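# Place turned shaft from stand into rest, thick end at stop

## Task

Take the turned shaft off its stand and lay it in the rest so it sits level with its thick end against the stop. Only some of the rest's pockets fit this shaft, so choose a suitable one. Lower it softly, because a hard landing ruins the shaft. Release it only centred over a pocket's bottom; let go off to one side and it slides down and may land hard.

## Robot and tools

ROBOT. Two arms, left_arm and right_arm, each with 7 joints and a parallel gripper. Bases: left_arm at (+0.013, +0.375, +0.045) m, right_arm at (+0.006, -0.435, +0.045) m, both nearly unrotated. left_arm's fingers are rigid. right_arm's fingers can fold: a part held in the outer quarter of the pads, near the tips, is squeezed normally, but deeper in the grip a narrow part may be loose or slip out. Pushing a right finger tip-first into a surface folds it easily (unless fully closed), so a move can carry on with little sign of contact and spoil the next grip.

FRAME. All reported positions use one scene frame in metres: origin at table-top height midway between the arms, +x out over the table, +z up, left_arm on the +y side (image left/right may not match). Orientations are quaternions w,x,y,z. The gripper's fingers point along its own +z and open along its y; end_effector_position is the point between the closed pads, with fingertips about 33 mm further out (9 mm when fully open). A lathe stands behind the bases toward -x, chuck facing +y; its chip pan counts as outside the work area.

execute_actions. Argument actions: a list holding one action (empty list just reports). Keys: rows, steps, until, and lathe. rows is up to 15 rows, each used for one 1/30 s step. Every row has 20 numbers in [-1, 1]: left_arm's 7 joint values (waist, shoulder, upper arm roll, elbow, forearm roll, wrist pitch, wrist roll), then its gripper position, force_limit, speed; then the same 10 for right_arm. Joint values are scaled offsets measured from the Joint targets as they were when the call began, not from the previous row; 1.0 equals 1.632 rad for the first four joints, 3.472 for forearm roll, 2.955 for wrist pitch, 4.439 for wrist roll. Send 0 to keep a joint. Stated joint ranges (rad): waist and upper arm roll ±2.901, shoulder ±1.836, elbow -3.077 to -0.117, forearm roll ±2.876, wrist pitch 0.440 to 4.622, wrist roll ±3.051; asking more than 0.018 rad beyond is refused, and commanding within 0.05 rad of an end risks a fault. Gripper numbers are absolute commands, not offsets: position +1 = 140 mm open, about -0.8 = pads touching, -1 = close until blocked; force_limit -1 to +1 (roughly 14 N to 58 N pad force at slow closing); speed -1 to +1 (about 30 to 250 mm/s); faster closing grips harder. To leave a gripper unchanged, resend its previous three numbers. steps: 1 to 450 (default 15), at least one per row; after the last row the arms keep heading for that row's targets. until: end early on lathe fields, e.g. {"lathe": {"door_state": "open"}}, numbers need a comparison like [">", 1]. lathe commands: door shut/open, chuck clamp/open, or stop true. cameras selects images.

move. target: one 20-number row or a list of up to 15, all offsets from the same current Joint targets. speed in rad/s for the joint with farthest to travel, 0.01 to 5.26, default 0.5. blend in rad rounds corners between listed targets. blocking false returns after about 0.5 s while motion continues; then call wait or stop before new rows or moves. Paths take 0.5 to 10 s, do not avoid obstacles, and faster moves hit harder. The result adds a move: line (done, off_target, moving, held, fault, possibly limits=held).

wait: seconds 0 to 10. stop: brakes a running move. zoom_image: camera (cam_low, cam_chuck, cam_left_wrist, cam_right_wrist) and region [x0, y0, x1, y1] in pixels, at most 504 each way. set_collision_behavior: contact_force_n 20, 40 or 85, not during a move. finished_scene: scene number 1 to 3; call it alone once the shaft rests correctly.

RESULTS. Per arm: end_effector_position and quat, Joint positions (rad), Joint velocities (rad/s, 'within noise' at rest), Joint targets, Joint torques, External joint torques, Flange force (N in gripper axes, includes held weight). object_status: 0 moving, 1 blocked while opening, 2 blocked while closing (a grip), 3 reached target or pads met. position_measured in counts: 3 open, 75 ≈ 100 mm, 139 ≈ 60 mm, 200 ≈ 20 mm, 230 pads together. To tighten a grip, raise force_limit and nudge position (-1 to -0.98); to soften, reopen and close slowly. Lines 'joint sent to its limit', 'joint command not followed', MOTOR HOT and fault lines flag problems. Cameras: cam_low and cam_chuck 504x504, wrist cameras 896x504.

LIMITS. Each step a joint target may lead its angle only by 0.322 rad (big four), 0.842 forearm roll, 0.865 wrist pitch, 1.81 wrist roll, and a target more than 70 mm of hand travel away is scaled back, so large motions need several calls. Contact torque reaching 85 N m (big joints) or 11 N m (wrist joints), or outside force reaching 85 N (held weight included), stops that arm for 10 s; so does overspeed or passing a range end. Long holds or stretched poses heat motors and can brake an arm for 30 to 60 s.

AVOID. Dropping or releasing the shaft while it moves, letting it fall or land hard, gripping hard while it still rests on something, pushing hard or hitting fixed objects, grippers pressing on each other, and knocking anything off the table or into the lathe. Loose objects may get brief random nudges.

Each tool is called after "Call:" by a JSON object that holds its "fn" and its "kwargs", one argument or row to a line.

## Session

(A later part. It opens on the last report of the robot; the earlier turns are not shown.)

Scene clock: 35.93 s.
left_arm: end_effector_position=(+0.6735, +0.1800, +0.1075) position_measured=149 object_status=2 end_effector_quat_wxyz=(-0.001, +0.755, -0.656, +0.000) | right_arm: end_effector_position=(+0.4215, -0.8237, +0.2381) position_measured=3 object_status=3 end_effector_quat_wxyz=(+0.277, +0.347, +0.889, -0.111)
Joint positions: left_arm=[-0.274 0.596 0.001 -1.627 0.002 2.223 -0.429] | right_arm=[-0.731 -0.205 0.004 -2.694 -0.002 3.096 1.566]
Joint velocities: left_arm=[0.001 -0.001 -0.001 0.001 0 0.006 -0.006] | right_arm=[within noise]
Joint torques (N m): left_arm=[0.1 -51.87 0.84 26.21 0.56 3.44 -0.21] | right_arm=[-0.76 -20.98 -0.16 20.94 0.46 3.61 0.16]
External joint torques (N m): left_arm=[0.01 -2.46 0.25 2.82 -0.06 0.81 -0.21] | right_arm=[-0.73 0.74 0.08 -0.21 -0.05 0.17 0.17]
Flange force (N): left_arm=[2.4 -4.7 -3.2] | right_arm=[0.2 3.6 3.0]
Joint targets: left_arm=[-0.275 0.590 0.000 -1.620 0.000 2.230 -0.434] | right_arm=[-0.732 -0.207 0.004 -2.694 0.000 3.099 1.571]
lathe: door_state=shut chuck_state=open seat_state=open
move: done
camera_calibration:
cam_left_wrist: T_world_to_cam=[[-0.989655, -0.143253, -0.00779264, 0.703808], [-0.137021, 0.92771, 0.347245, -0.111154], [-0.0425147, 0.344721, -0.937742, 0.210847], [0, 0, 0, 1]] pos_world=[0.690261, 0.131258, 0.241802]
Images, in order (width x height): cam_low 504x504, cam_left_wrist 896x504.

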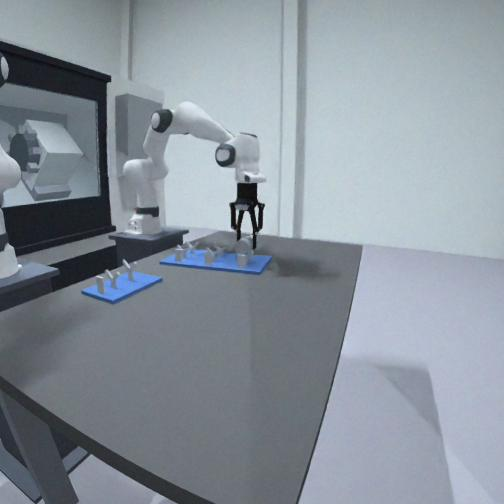

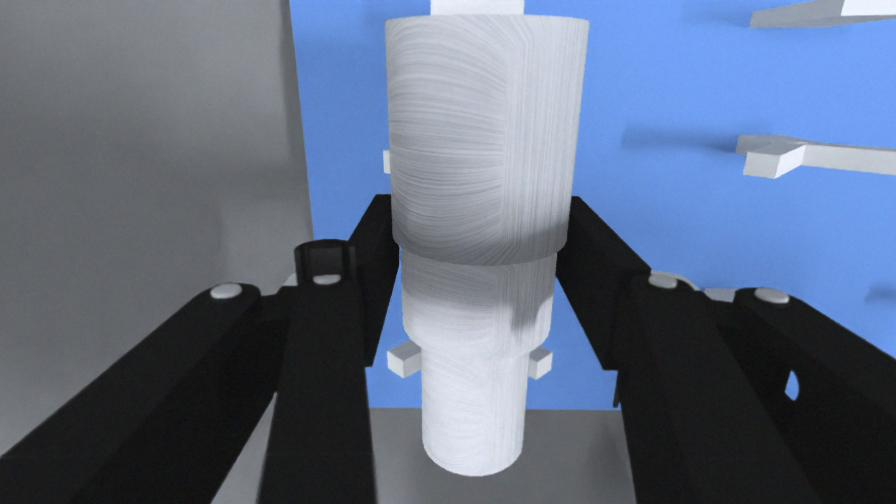

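Call:
{"fn": "move", "kwargs": {
  "target": [0.0,0.0049,0,0.0023,0,0.0015,0,-1,0.6,-1,0,0,0,0,0,0,0,1,1,1],
  "speed": 0.03,
  "cameras": ["cam_left_wrist"]
}}

Scene clock: 37.73 s.
left_arm: end_effector_position=(+0.6746, +0.1797, +0.1043) position_measured=149 object_status=2 end_effector_quat_wxyz=(-0.001, +0.755, -0.655, +0.000) | right_arm: end_effector_position=(+0.4215, -0.8237, +0.2381) position_measured=3 object_status=3 end_effector_quat_wxyz=(+0.277, +0.347, +0.889, -0.111)
Joint positions: left_arm=[-0.274 0.604 0.001 -1.623 0.002 2.228 -0.431] | right_arm=[-0.731 -0.205 0.004 -2.694 -0.002 3.096 1.566]
Joint velocities: left_arm=[-0.002 0.001 -0.001 0.002 0.001 0.003 0] | right_arm=[within noise]
Joint torques (N m): left_arm=[0.04 -51.86 0.85 26.78 0.56 3.39 -0.16] | right_arm=[-0.79 -21.01 -0.09 20.95 0.45 3.6 0.14]
External joint torques (N m): left_arm=[0.16 -2.2 0.41 3.37 -0.05 0.75 -0.16] | right_arm=[-0.78 0.75 0.13 -0.27 -0.05 0.14 0.16]
Flange force (N): left_arm=[3.7 -8.3 -3.1] | right_arm=[0.3 4.0 2.9]
Joint targets: left_arm=[-0.275 0.598 0.000 -1.616 0.000 2.235 -0.434] | right_arm=[-0.732 -0.207 0.004 -2.694 0.000 3.099 1.571]
lathe: door_state=shut chuck_state=open seat_state=open
move: done
camera_calibration:
cam_left_wrist: T_world_to_cam=[[-0.989404, -0.144948, -0.00838566, 0.705013], [-0.138826, 0.927545, 0.34697, -0.108314], [-0.0425146, 0.344458, -0.937839, 0.208147], [0, 0, 0, 1]] pos_world=[0.691355, 0.130959, 0.238702]
Images, in order (width x height): cam_left_wrist 896x504.

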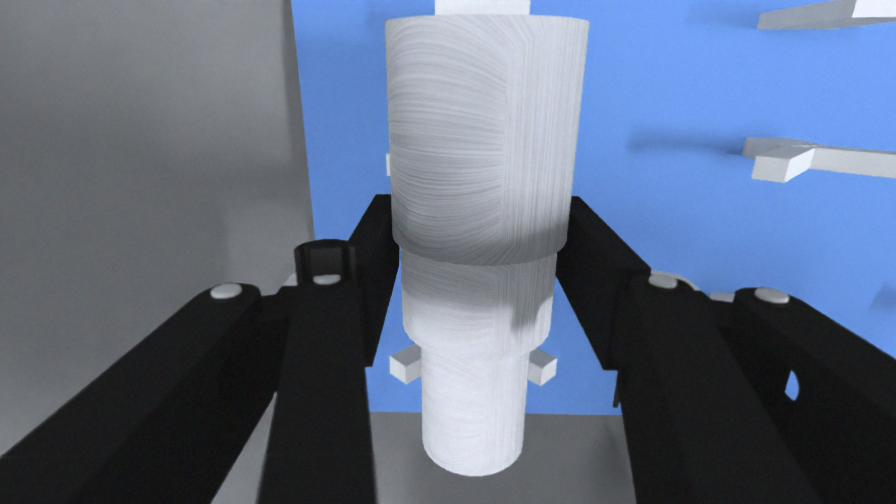

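Call:
{"fn": "move", "kwargs": {
  "target": [-0.0041,0.0030,0,0.0068,0,-0.0021,-0.0015,-1,0.6,-1,0,0,0,0,0,0,0,1,1,1],
  "speed": 0.02,
  "cameras": ["cam_left_wrist","cam_low"]
}}

Call:
{"fn": "zoom_image", "kwargs": {
  "camera": "cam_low",
  "region": [210, 220, 270, 280]
}}

Scene clock: 38.77 s.
left_arm: end_effector_position=(+0.6768, +0.1769, +0.1057) position_measured=149 object_status=2 end_effector_quat_wxyz=(-0.002, +0.756, -0.655, +0.001) | right_arm: end_effector_position=(+0.4215, -0.8237, +0.2381) position_measured=3 object_status=3 end_effector_quat_wxyz=(+0.277, +0.347, +0.889, -0.111)
Joint positions: left_arm=[-0.277 0.608 0.001 -1.612 0.002 2.225 -0.435] | right_arm=[-0.731 -0.205 0.004 -2.694 -0.002 3.096 1.566]
Joint velocities: left_arm=[0.001 0.001 0 0.003 -0.001 -0.003 -0.004] | right_arm=[within noise]
Joint torques (N m): left_arm=[-1.94 -51.84 -0.63 25.79 0.1 3.25 -0.26] | right_arm=[-0.81 -20.99 -0.13 20.97 0.46 3.61 0.18]
External joint torques (N m): left_arm=[-1.92 -2.29 -1.14 2.46 -0.52 0.62 -0.26] | right_arm=[-0.85 0.71 0.03 -0.2 -0.03 0.17 0.19]
Flange force (N): left_arm=[4.5 -2.8 -3.1] | right_arm=[0.2 3.8 2.9]
Joint targets: left_arm=[-0.281 0.603 0.000 -1.605 0.000 2.229 -0.441] | right_arm=[-0.732 -0.207 0.004 -2.694 0.000 3.099 1.571]
lathe: door_state=shut chuck_state=open seat_state=open
move: done
camera_calibration:
cam_left_wrist: T_world_to_cam=[[-0.989172, -0.146341, -0.0111038, 0.707178], [-0.141119, 0.927635, 0.345801, -0.104176], [-0.0403046, 0.343623, -0.938242, 0.209141], [0, 0, 0, 1]] pos_world=[0.693249, 0.12826, 0.240101]
Images, in order (width x height): cam_low 504x504, cam_left_wrist 896x504.

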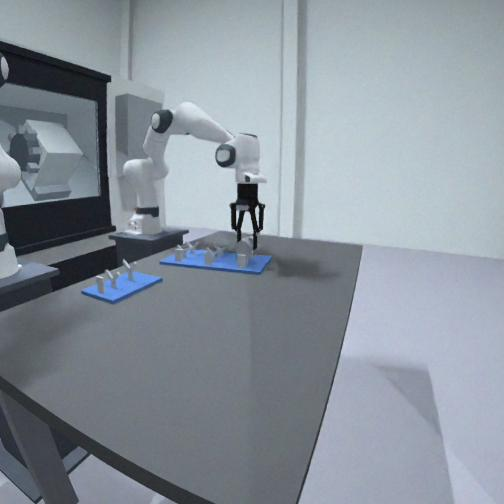

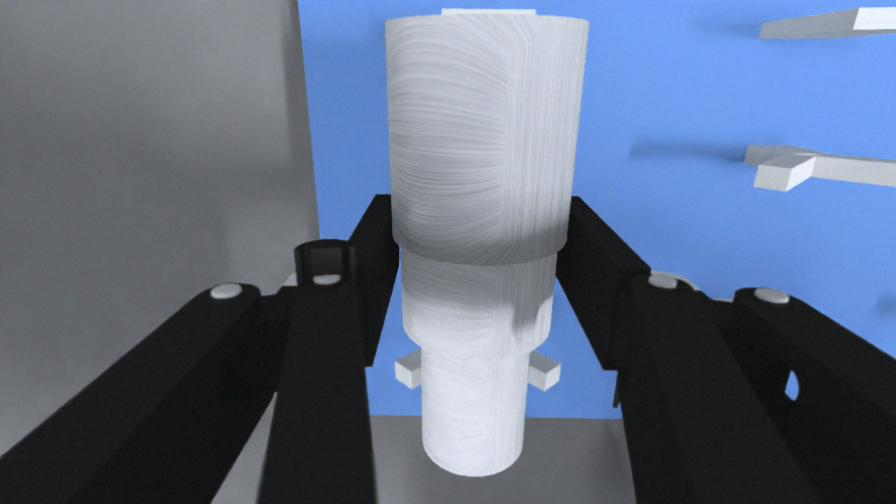

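Scaled by 8.400.

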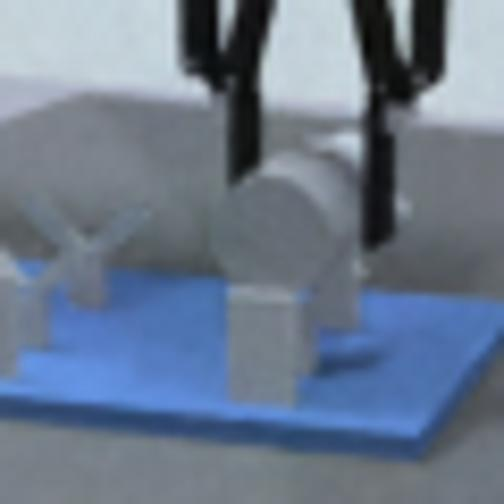

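Call:
{"fn": "move", "kwargs": {
  "target": [-0.0025,-0.0028,0,-0.0047,0,0.0010,-0.0009,-1,0.6,-1,0,0,0,0,0,0,0,1,1,1],
  "speed": 0.02,
  "cameras": ["cam_left_wrist"]
}}

Scene clock: 39.63 s.
left_arm: end_effector_position=(+0.6764, +0.1769, +0.1054) position_measured=149 object_status=2 end_effector_quat_wxyz=(-0.002, +0.758, -0.653, +0.001) | right_arm: end_effector_position=(+0.4215, -0.8237, +0.2381) position_measured=3 object_status=3 end_effector_quat_wxyz=(+0.277, +0.347, +0.889, -0.111)
Joint positions: left_arm=[-0.279 0.607 0.003 -1.615 0.002 2.226 -0.441] | right_arm=[-0.731 -0.205 0.004 -2.694 -0.002 3.096 1.566]
Joint velocities: left_arm=[0 0.001 -0.001 -0.002 0.001 0.001 -0.004] | right_arm=[within noise]
Joint torques (N m): left_arm=[-3.37 -51.68 -1.51 23.86 -0.21 3.17 -0.17] | right_arm=[-0.78 -21.02 -0.1 20.89 0.45 3.61 0.15]
External joint torques (N m): left_arm=[-3.52 -2.23 -2.18 0.59 -0.82 0.55 -0.17] | right_arm=[-0.82 0.75 0.07 -0.32 -0.05 0.16 0.17]
Flange force (N): left_arm=[2.4 6.6 -2.5] | right_arm=[0.5 3.8 2.9]
Joint targets: left_arm=[-0.285 0.598 0.000 -1.612 0.000 2.231 -0.445] | right_arm=[-0.732 -0.207 0.004 -2.694 0.000 3.099 1.571]
lathe: door_state=shut chuck_state=open seat_state=open
move: done
camera_calibration:
cam_left_wrist: T_world_to_cam=[[-0.988382, -0.151552, -0.0115644, 0.707208], [-0.146133, 0.926606, 0.346478, -0.100752], [-0.0417937, 0.344142, -0.937987, 0.209722], [0, 0, 0, 1]] pos_world=[0.693034, 0.128362, 0.239803]
Images, in order (width x height): cam_left_wrist 896x504.

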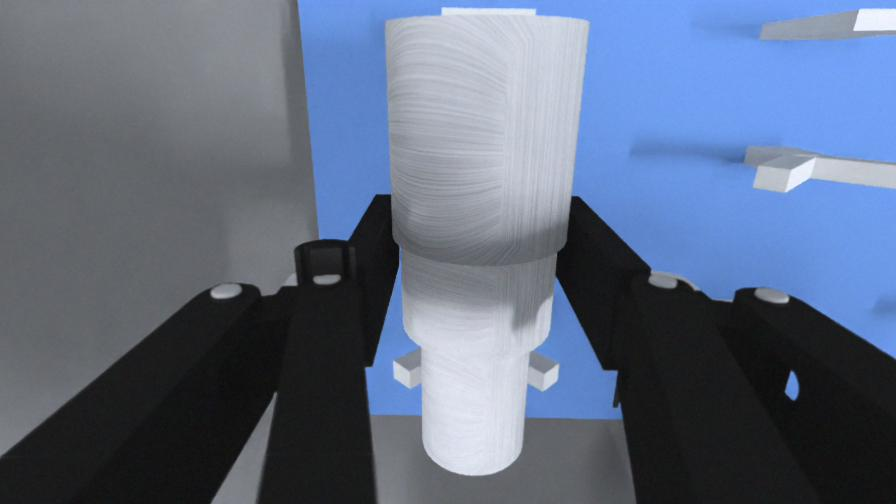

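Call:
{"fn": "move", "kwargs": {
  "target": [0.0028,0,0,0,0,0,0.0005,-1,0.6,-1,0,0,0,0,0,0,0,1,1,1],
  "speed": 0.02,
  "cameras": ["cam_left_wrist"]
}}

Scene clock: 40.57 s.
left_arm: end_effector_position=(+0.6763, +0.1770, +0.1053) position_measured=149 object_status=2 end_effector_quat_wxyz=(-0.002, +0.758, -0.652, +0.001) | right_arm: end_effector_position=(+0.4215, -0.8237, +0.2381) position_measured=3 object_status=3 end_effector_quat_wxyz=(+0.277, +0.347, +0.889, -0.111)
Joint positions: left_arm=[-0.279 0.607 0.003 -1.615 0.002 2.227 -0.442] | right_arm=[-0.731 -0.205 0.004 -2.694 -0.002 3.096 1.566]
Joint velocities: within noise
Joint torques (N m): left_arm=[-1.36 -51.7 -1.21 24.88 0 3.24 -0.02] | right_arm=[-0.75 -20.95 -0.17 20.96 0.46 3.6 0.12]
External joint torques (N m): left_arm=[-1.49 -2.25 -1.87 1.61 -0.62 0.62 -0.02] | right_arm=[-0.85 0.77 -0.07 -0.22 -0.03 0.15 0.13]
Flange force (N): left_arm=[2.1 0.8 -2.7] | right_arm=[0.2 3.0 3.1]
Joint targets: left_arm=[-0.281 0.598 0.000 -1.612 0.000 2.231 -0.443] | right_arm=[-0.732 -0.207 0.004 -2.694 0.000 3.099 1.571]
lathe: door_state=shut chuck_state=open seat_state=open
move: done
camera_calibration:
cam_left_wrist: T_world_to_cam=[[-0.988232, -0.152526, -0.0115095, 0.707213], [-0.147026, 0.926448, 0.346523, -0.10009], [-0.0421907, 0.344137, -0.937971, 0.2099], [0, 0, 0, 1]] pos_world=[0.693031, 0.128362, 0.239703]
Images, in order (width x height): cam_left_wrist 896x504.

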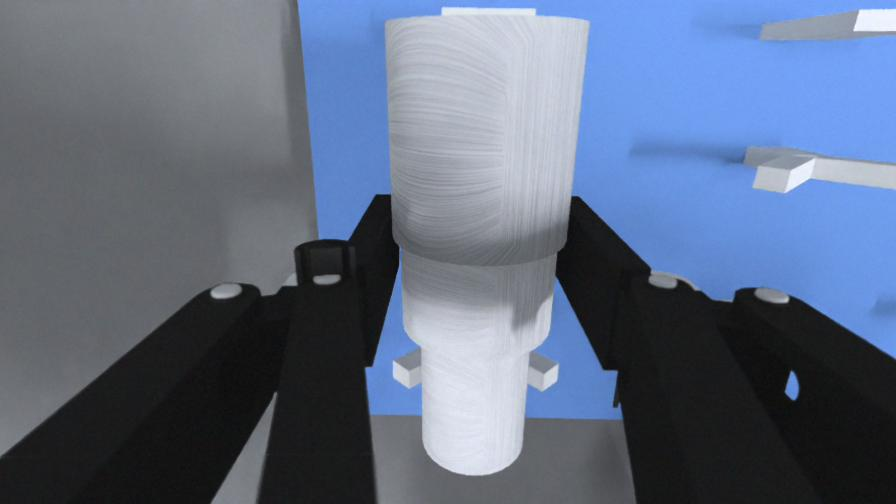

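Call:
{"fn": "move", "kwargs": {
  "target": [0,0.0011,0,-0.0050,0,0.0034,0,-1,0.6,-1,0,0,0,0,0,0,0,1,1,1],
  "speed": 0.015,
  "cameras": ["cam_left_wrist"]
}}

Scene clock: 41.57 s.
left_arm: end_effector_position=(+0.6744, +0.1767, +0.1021) position_measured=149 object_status=2 end_effector_quat_wxyz=(-0.002, +0.758, -0.653, +0.001) | right_arm: end_effector_position=(+0.4215, -0.8237, +0.2381) position_measured=3 object_status=3 end_effector_quat_wxyz=(+0.277, +0.347, +0.889, -0.111)
Joint positions: left_arm=[-0.279 0.607 0.002 -1.624 0.002 2.235 -0.442] | right_arm=[-0.731 -0.205 0.004 -2.694 -0.002 3.096 1.566]
Joint velocities: left_arm=[0 0 -0.001 -0.002 0 0.004 0] | right_arm=[within noise]
Joint torques (N m): left_arm=[-0.51 -51.95 0.53 25.85 0.51 3.38 -0.02] | right_arm=[-0.82 -20.97 -0.09 20.96 0.44 3.61 0.12]
External joint torques (N m): left_arm=[-0.63 -2.49 -0.1 2.61 -0.1 0.76 -0.02] | right_arm=[-0.87 0.74 0.07 -0.25 -0.05 0.16 0.13]
Flange force (N): left_arm=[2.6 -3.5 -3.2] | right_arm=[0.3 3.8 2.9]
Joint targets: left_arm=[-0.281 0.600 0.000 -1.621 0.000 2.242 -0.443] | right_arm=[-0.732 -0.207 0.004 -2.694 0.000 3.099 1.571]
lathe: door_state=shut chuck_state=open seat_state=open
move: done
camera_calibration:
cam_left_wrist: T_world_to_cam=[[-0.988404, -0.151484, -0.0105394, 0.705126], [-0.145725, 0.926732, 0.346313, -0.0999458], [-0.0426935, 0.343832, -0.93806, 0.207298], [0, 0, 0, 1]] pos_world=[0.691235, 0.128162, 0.236502]
Images, in order (width x height): cam_left_wrist 896x504.

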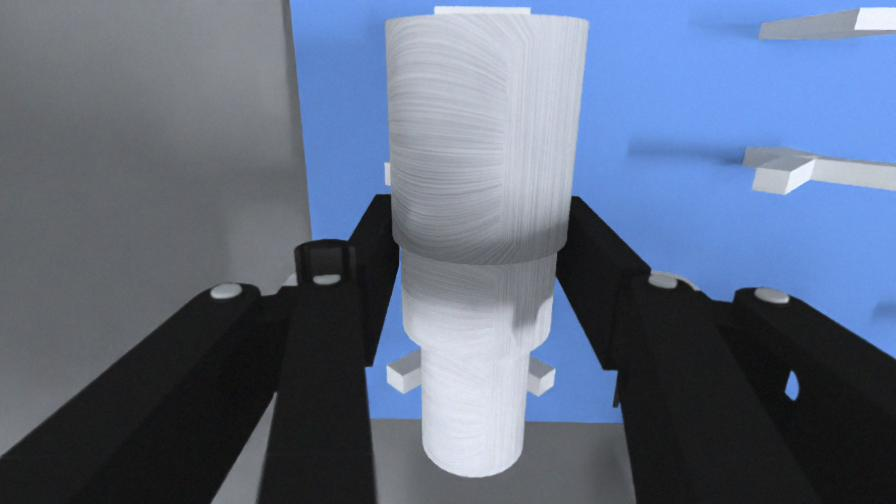

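Call:
{"fn": "move", "kwargs": {
  "target": [0,0.0029,0,0.0018,0,0.0006,0.0018,-1,0.6,-1,0,0,0,0,0,0,0,1,1,1],
  "speed": 0.015,
  "cameras": ["cam_left_wrist"]
}}

Scene clock: 42.50 s.
left_arm: end_effector_position=(+0.6747, +0.1765, +0.1016) position_measured=149 object_status=2 end_effector_quat_wxyz=(-0.002, +0.757, -0.654, +0.001) | right_arm: end_effector_position=(+0.4215, -0.8237, +0.2381) position_measured=3 object_status=3 end_effector_quat_wxyz=(+0.277, +0.347, +0.889, -0.111)
Joint positions: left_arm=[-0.279 0.608 0.002 -1.624 0.002 2.237 -0.44] | right_arm=[-0.731 -0.205 0.004 -2.694 -0.002 3.096 1.566]
Joint velocities: left_arm=[0 0 0.001 0.001 0.001 0 0.004] | right_arm=[within noise]
Joint torques (N m): left_arm=[-1.18 -50.38 -0.44 25.96 0.18 3.55 0.25] | right_arm=[-0.79 -21.04 -0.13 20.99 0.47 3.6 0.18]
External joint torques (N m): left_arm=[-1.38 -0.82 -1.14 2.69 -0.43 0.91 0.25] | right_arm=[-0.74 0.67 0.12 -0.13 -0.04 0.16 0.2]
Flange force (N): left_arm=[5.4 -7.8 -0.5] | right_arm=[0.0 3.9 2.8]
Joint targets: left_arm=[-0.281 0.605 0.000 -1.618 0.000 2.243 -0.435] | right_arm=[-0.732 -0.207 0.004 -2.694 0.000 3.099 1.571]
lathe: door_state=shut chuck_state=open seat_state=open
move: done
camera_calibration:
cam_left_wrist: T_world_to_cam=[[-0.988703, -0.14946, -0.0113432, 0.705234], [-0.144117, 0.927097, 0.346007, -0.100707], [-0.0411978, 0.343733, -0.938163, 0.205995], [0, 0, 0, 1]] pos_world=[0.69124, 0.127962, 0.236102]
Images, in order (width x height): cam_left_wrist 896x504.

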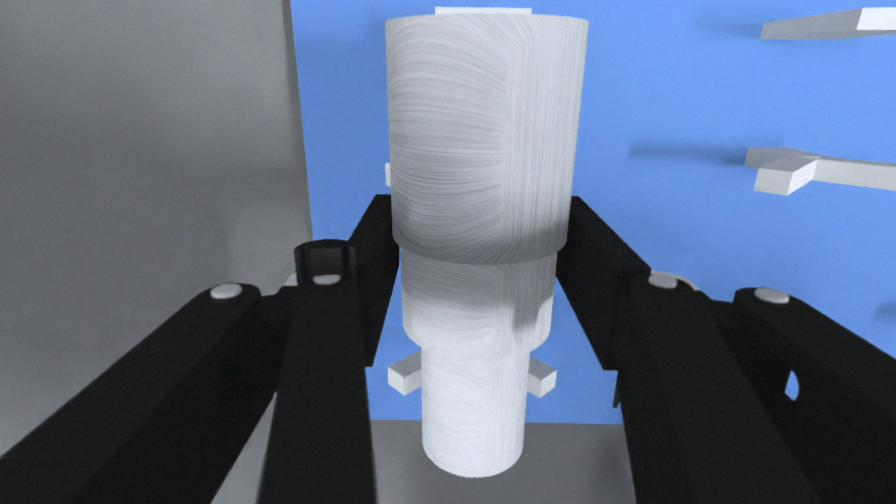

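Call:
{"fn": "move", "kwargs": {
  "target": [0,0.0031,0,0.0015,0,0.0009,0,-1,0.6,-1,0,0,0,0,0,0,0,1,1,1],
  "speed": 0.015,
  "cameras": ["cam_left_wrist","cam_low"]
}}

Call:
{"fn": "zoom_image", "kwargs": {
  "camera": "cam_low",
  "region": [210, 220, 270, 280]
}}

Scene clock: 43.33 s.
left_arm: end_effector_position=(+0.6748, +0.1765, +0.1016) position_measured=149 object_status=2 end_effector_quat_wxyz=(-0.002, +0.756, -0.654, +0.001) | right_arm: end_effector_position=(+0.4215, -0.8237, +0.2381) position_measured=3 object_status=3 end_effector_quat_wxyz=(+0.277, +0.347, +0.889, -0.111)
Joint positions: left_arm=[-0.279 0.609 0.002 -1.622 0.002 2.234 -0.438] | right_arm=[-0.731 -0.205 0.004 -2.694 -0.002 3.096 1.566]
Joint velocities: within noise
Joint torques (N m): left_arm=[-1.3 -48.2 -0.97 25.53 -0.04 4.28 0.13] | right_arm=[-0.74 -21.02 -0.13 20.98 0.45 3.62 0.11]
External joint torques (N m): left_arm=[-1.19 1.33 -1.41 2.25 -0.65 1.64 0.13] | right_arm=[-0.72 0.77 0.09 -0.27 -0.05 0.16 0.12]
Flange force (N): left_arm=[6.5 -10.3 4.1] | right_arm=[0.3 3.4 3.0]
Joint targets: left_arm=[-0.281 0.610 0.000 -1.615 0.000 2.246 -0.435] | right_arm=[-0.732 -0.207 0.004 -2.694 0.000 3.099 1.571]
lathe: door_state=shut chuck_state=open seat_state=open
move: off_target (left_arm); left_arm: the wrist pitch is farthest, 0.011 rad from its target
camera_calibration:
cam_left_wrist: T_world_to_cam=[[-0.988907, -0.148179, -0.0102777, 0.705161], [-0.142531, 0.927184, 0.346431, -0.10185], [-0.0418043, 0.344053, -0.938019, 0.206254], [0, 0, 0, 1]] pos_world=[0.691444, 0.127961, 0.236002]
Images, in order (width x height): cam_low 504x504, cam_left_wrist 896x504.

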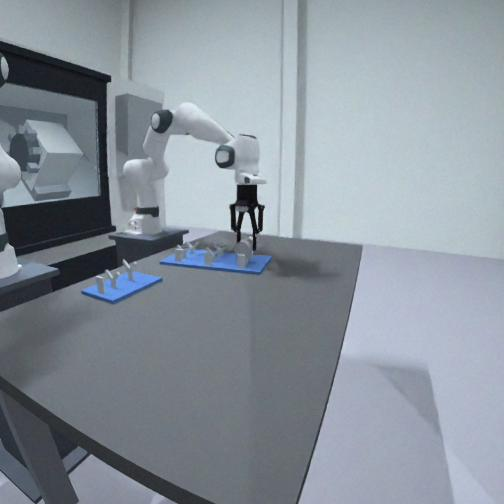

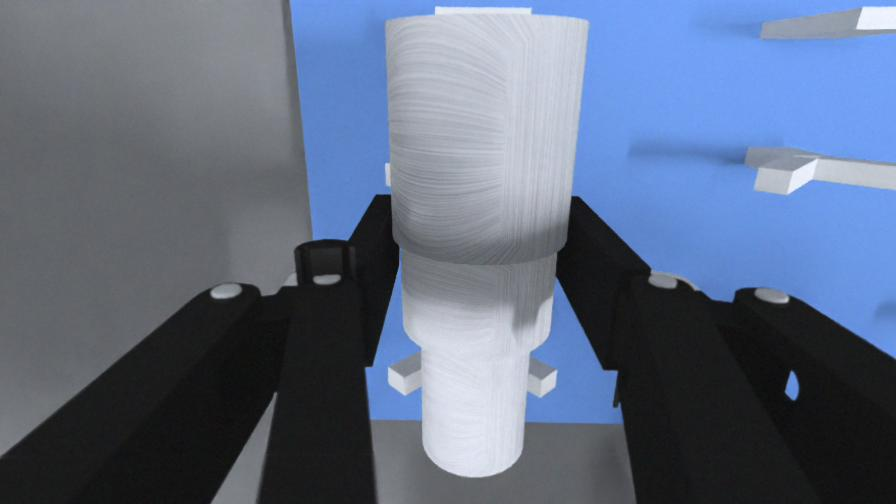

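Scaled by 8.400.

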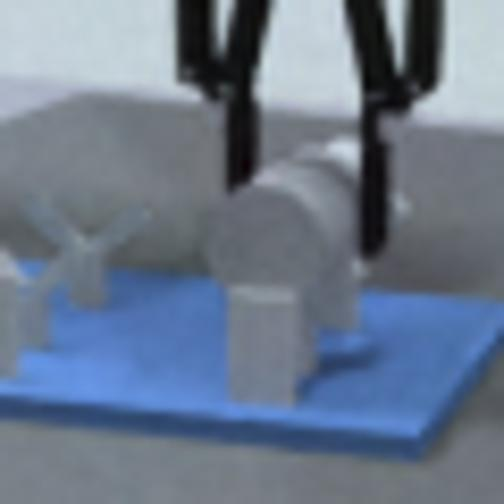

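Call:
{"fn": "move", "kwargs": {
  "target": [0.0006,-0.0018,0,-0.0031,0,0.0003,0,-1,0.6,-1,0,0,0,0,0,0,0,1,1,1],
  "speed": 0.015,
  "cameras": []
}}

Scene clock: 44.17 s.
left_arm: end_effector_position=(+0.6748, +0.1766, +0.1016) position_measured=149 object_status=2 end_effector_quat_wxyz=(-0.002, +0.756, -0.654, +0.001) | right_arm: end_effector_position=(+0.4215, -0.8237, +0.2381) position_measured=3 object_status=3 end_effector_quat_wxyz=(+0.277, +0.347, +0.889, -0.111)
Joint positions: left_arm=[-0.279 0.609 0.002 -1.622 0.002 2.234 -0.438] | right_arm=[-0.731 -0.205 0.004 -2.694 -0.002 3.096 1.566]
Joint velocities: within noise
Joint torques (N m): left_arm=[-0.75 -48 -0.64 24.01 0.12 4.35 0.18] | right_arm=[-0.78 -20.99 -0.18 20.92 0.46 3.62 0.11]
External joint torques (N m): left_arm=[-0.89 1.49 -1.28 0.78 -0.49 1.73 0.18] | right_arm=[-0.71 0.79 0.1 -0.32 -0.06 0.16 0.13]
Flange force (N): left_arm=[3.0 -3.9 5.0] | right_arm=[0.5 3.5 3.0]
Joint targets: left_arm=[-0.280 0.607 0.000 -1.620 0.000 2.247 -0.435] | right_arm=[-0.732 -0.207 0.004 -2.694 0.000 3.099 1.571]
lathe: door_state=shut chuck_state=open seat_state=open
move: off_target (left_arm); left_arm: the wrist pitch is farthest, 0.013 rad from its target
No camera images: "cameras" was empty.

Call:
{"fn": "execute_actions", "kwargs": {
  "actions": [
    {"rows":[[0,0,0,0,0,0,0,0.3,0.6,-1,0,0,0,0,0,0,0,1,1,1]],"steps":50}
  ],
  "cameras": ["cam_left_wrist"]
}}

Call:
{"fn": "move", "kwargs": {
  "target": [
    [0,-0.0245,0,0.0067,0,-0.0173,0,0.3,0.6,-1,0,0,0,0,0,0,0,1,1,1],
    [0,-0.078,0,0.0417,0,-0.0717,0,0.3,0.6,-1,0,0,0,0,0,0,0,1,1,1]
  ],
  "speed": [0.08,0.2],
  "blend": [0.02,0],
  "cameras": ["cam_left_wrist","cam_low"]
}}

Call:
{"fn": "zoom_image", "kwargs": {
  "camera": "cam_low",
  "region": [200, 210, 280, 280]
}}

Scene clock: 46.23 s.
left_arm: end_effector_position=(+0.6782, +0.1755, +0.1029) position_measured=91 object_status=3 end_effector_quat_wxyz=(-0.004, +0.756, -0.654, +0.006) | right_arm: end_effector_position=(+0.4215, -0.8237, +0.2381) position_measured=3 object_status=3 end_effector_quat_wxyz=(+0.277, +0.347, +0.889, -0.111)
Joint positions: left_arm=[-0.279 0.609 0.002 -1.621 0.002 2.245 -0.438] | right_arm=[-0.731 -0.205 0.004 -2.694 -0.002 3.096 1.566]
Joint velocities: within noise
Joint torques (N m): left_arm=[0.05 -47.93 0.53 22.87 0.58 2.81 0.15] | right_arm=[-0.79 -20.98 -0.16 20.96 0.46 3.61 0.12]
External joint torques (N m): left_arm=[-0.05 1.6 -0.09 -0.41 -0.03 0.15 0.16] | right_arm=[-0.83 0.79 0.01 -0.24 -0.03 0.16 0.14]
Flange force (N): left_arm=[0.9 -2.2 2.8] | right_arm=[0.2 3.3 3.1]
Joint targets: left_arm=[-0.280 0.607 0.000 -1.620 0.000 2.247 -0.435] | right_arm=[-0.732 -0.207 0.004 -2.694 0.000 3.099 1.571]
lathe: door_state=shut chuck_state=open seat_state=open
camera_calibration:
cam_left_wrist: T_world_to_cam=[[-0.988795, -0.147878, -0.020428, 0.709338], [-0.1459, 0.92834, 0.341903, -0.0982074], [-0.0315956, 0.341052, -0.939513, 0.201732], [0, 0, 0, 1]] pos_world=[0.693435, 0.127264, 0.237598]
Images, in order (width x height): cam_left_wrist 896x504.

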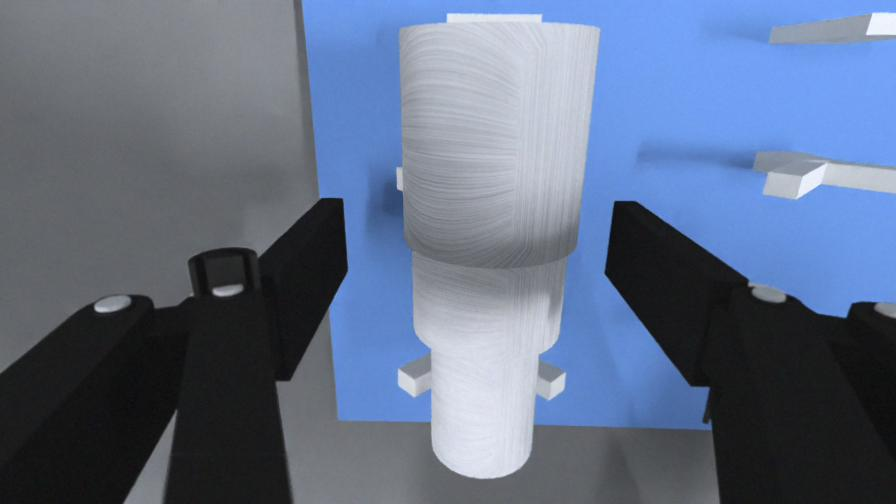

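Scene clock: 48.37 s.
left_arm: end_effector_position=(+0.6729, +0.1771, +0.2057) position_measured=91 object_status=3 end_effector_quat_wxyz=(-0.002, +0.756, -0.654, +0.002) | right_arm: end_effector_position=(+0.4215, -0.8237, +0.2381) position_measured=3 object_status=3 end_effector_quat_wxyz=(+0.277, +0.347, +0.889, -0.111)
Joint positions: left_arm=[-0.279 0.48 0.002 -1.552 0.002 2.038 -0.438] | right_arm=[-0.731 -0.205 0.004 -2.694 -0.002 3.096 1.566]
Joint velocities: left_arm=[0 -0.002 0 0.002 0 -0.003 0] | right_arm=[within noise]
Joint torques (N m): left_arm=[0.08 -45.48 0.38 23.96 0.66 2.36 0.15] | right_arm=[-0.83 -20.98 -0.13 20.96 0.45 3.6 0.11]
External joint torques (N m): left_arm=[0.03 1.91 -0.09 -0.52 -0.04 -0.27 0.15] | right_arm=[-0.84 0.74 0.06 -0.22 -0.05 0.15 0.12]
Flange force (N): left_arm=[1.6 -3.9 1.7] | right_arm=[0.2 3.6 3.0]
Joint targets: left_arm=[-0.280 0.479 0.000 -1.552 0.000 2.035 -0.435] | right_arm=[-0.732 -0.207 0.004 -2.694 0.000 3.099 1.571]
lathe: door_state=shut chuck_state=open seat_state=open
move: done
camera_calibration:
cam_left_wrist: T_world_to_cam=[[-0.988867, -0.148247, -0.0128267, 0.704991], [-0.143517, 0.927437, 0.345345, -0.137802], [-0.0393005, 0.343342, -0.938388, 0.302188], [0, 0, 0, 1]] pos_world=[0.689241, 0.128562, 0.340201]
Images, in order (width x height): cam_low 504x504, cam_left_wrist 896x504.

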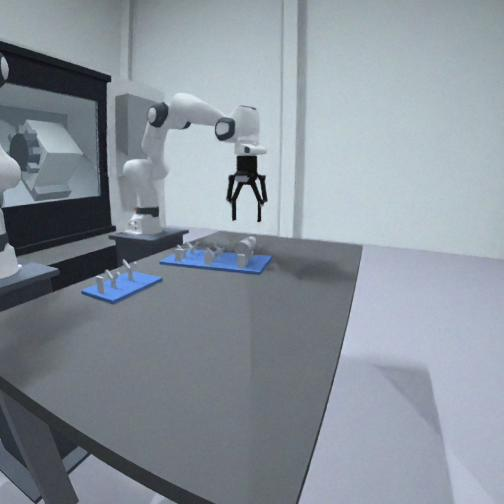

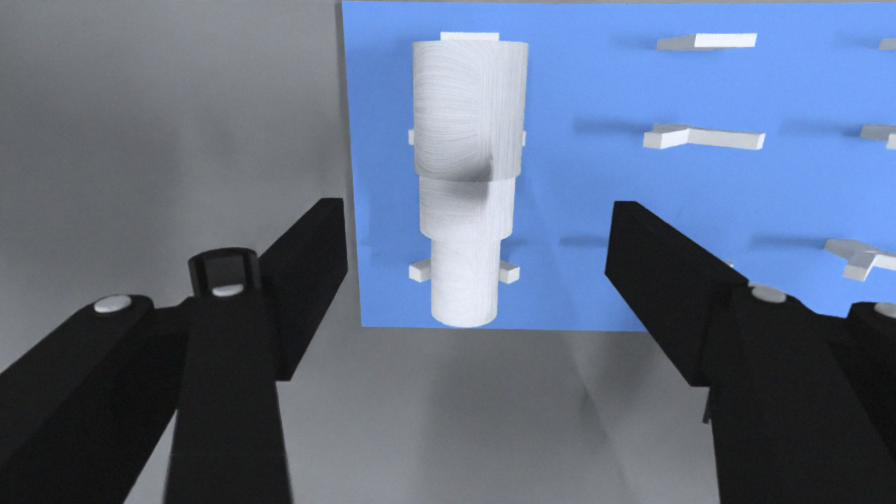

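Scaled by 6.300.

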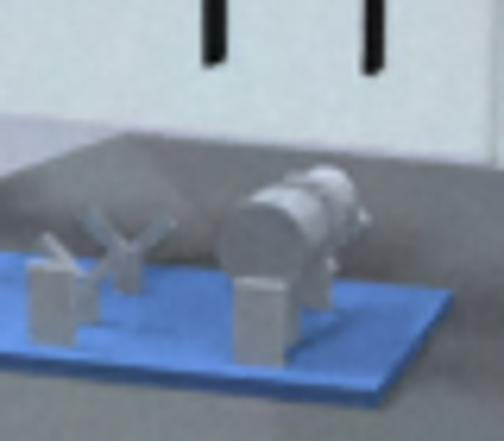

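Call:
{"fn": "finished_scene", "kwargs": {
  "scene": 1
}}

The scene is finished: the task was done.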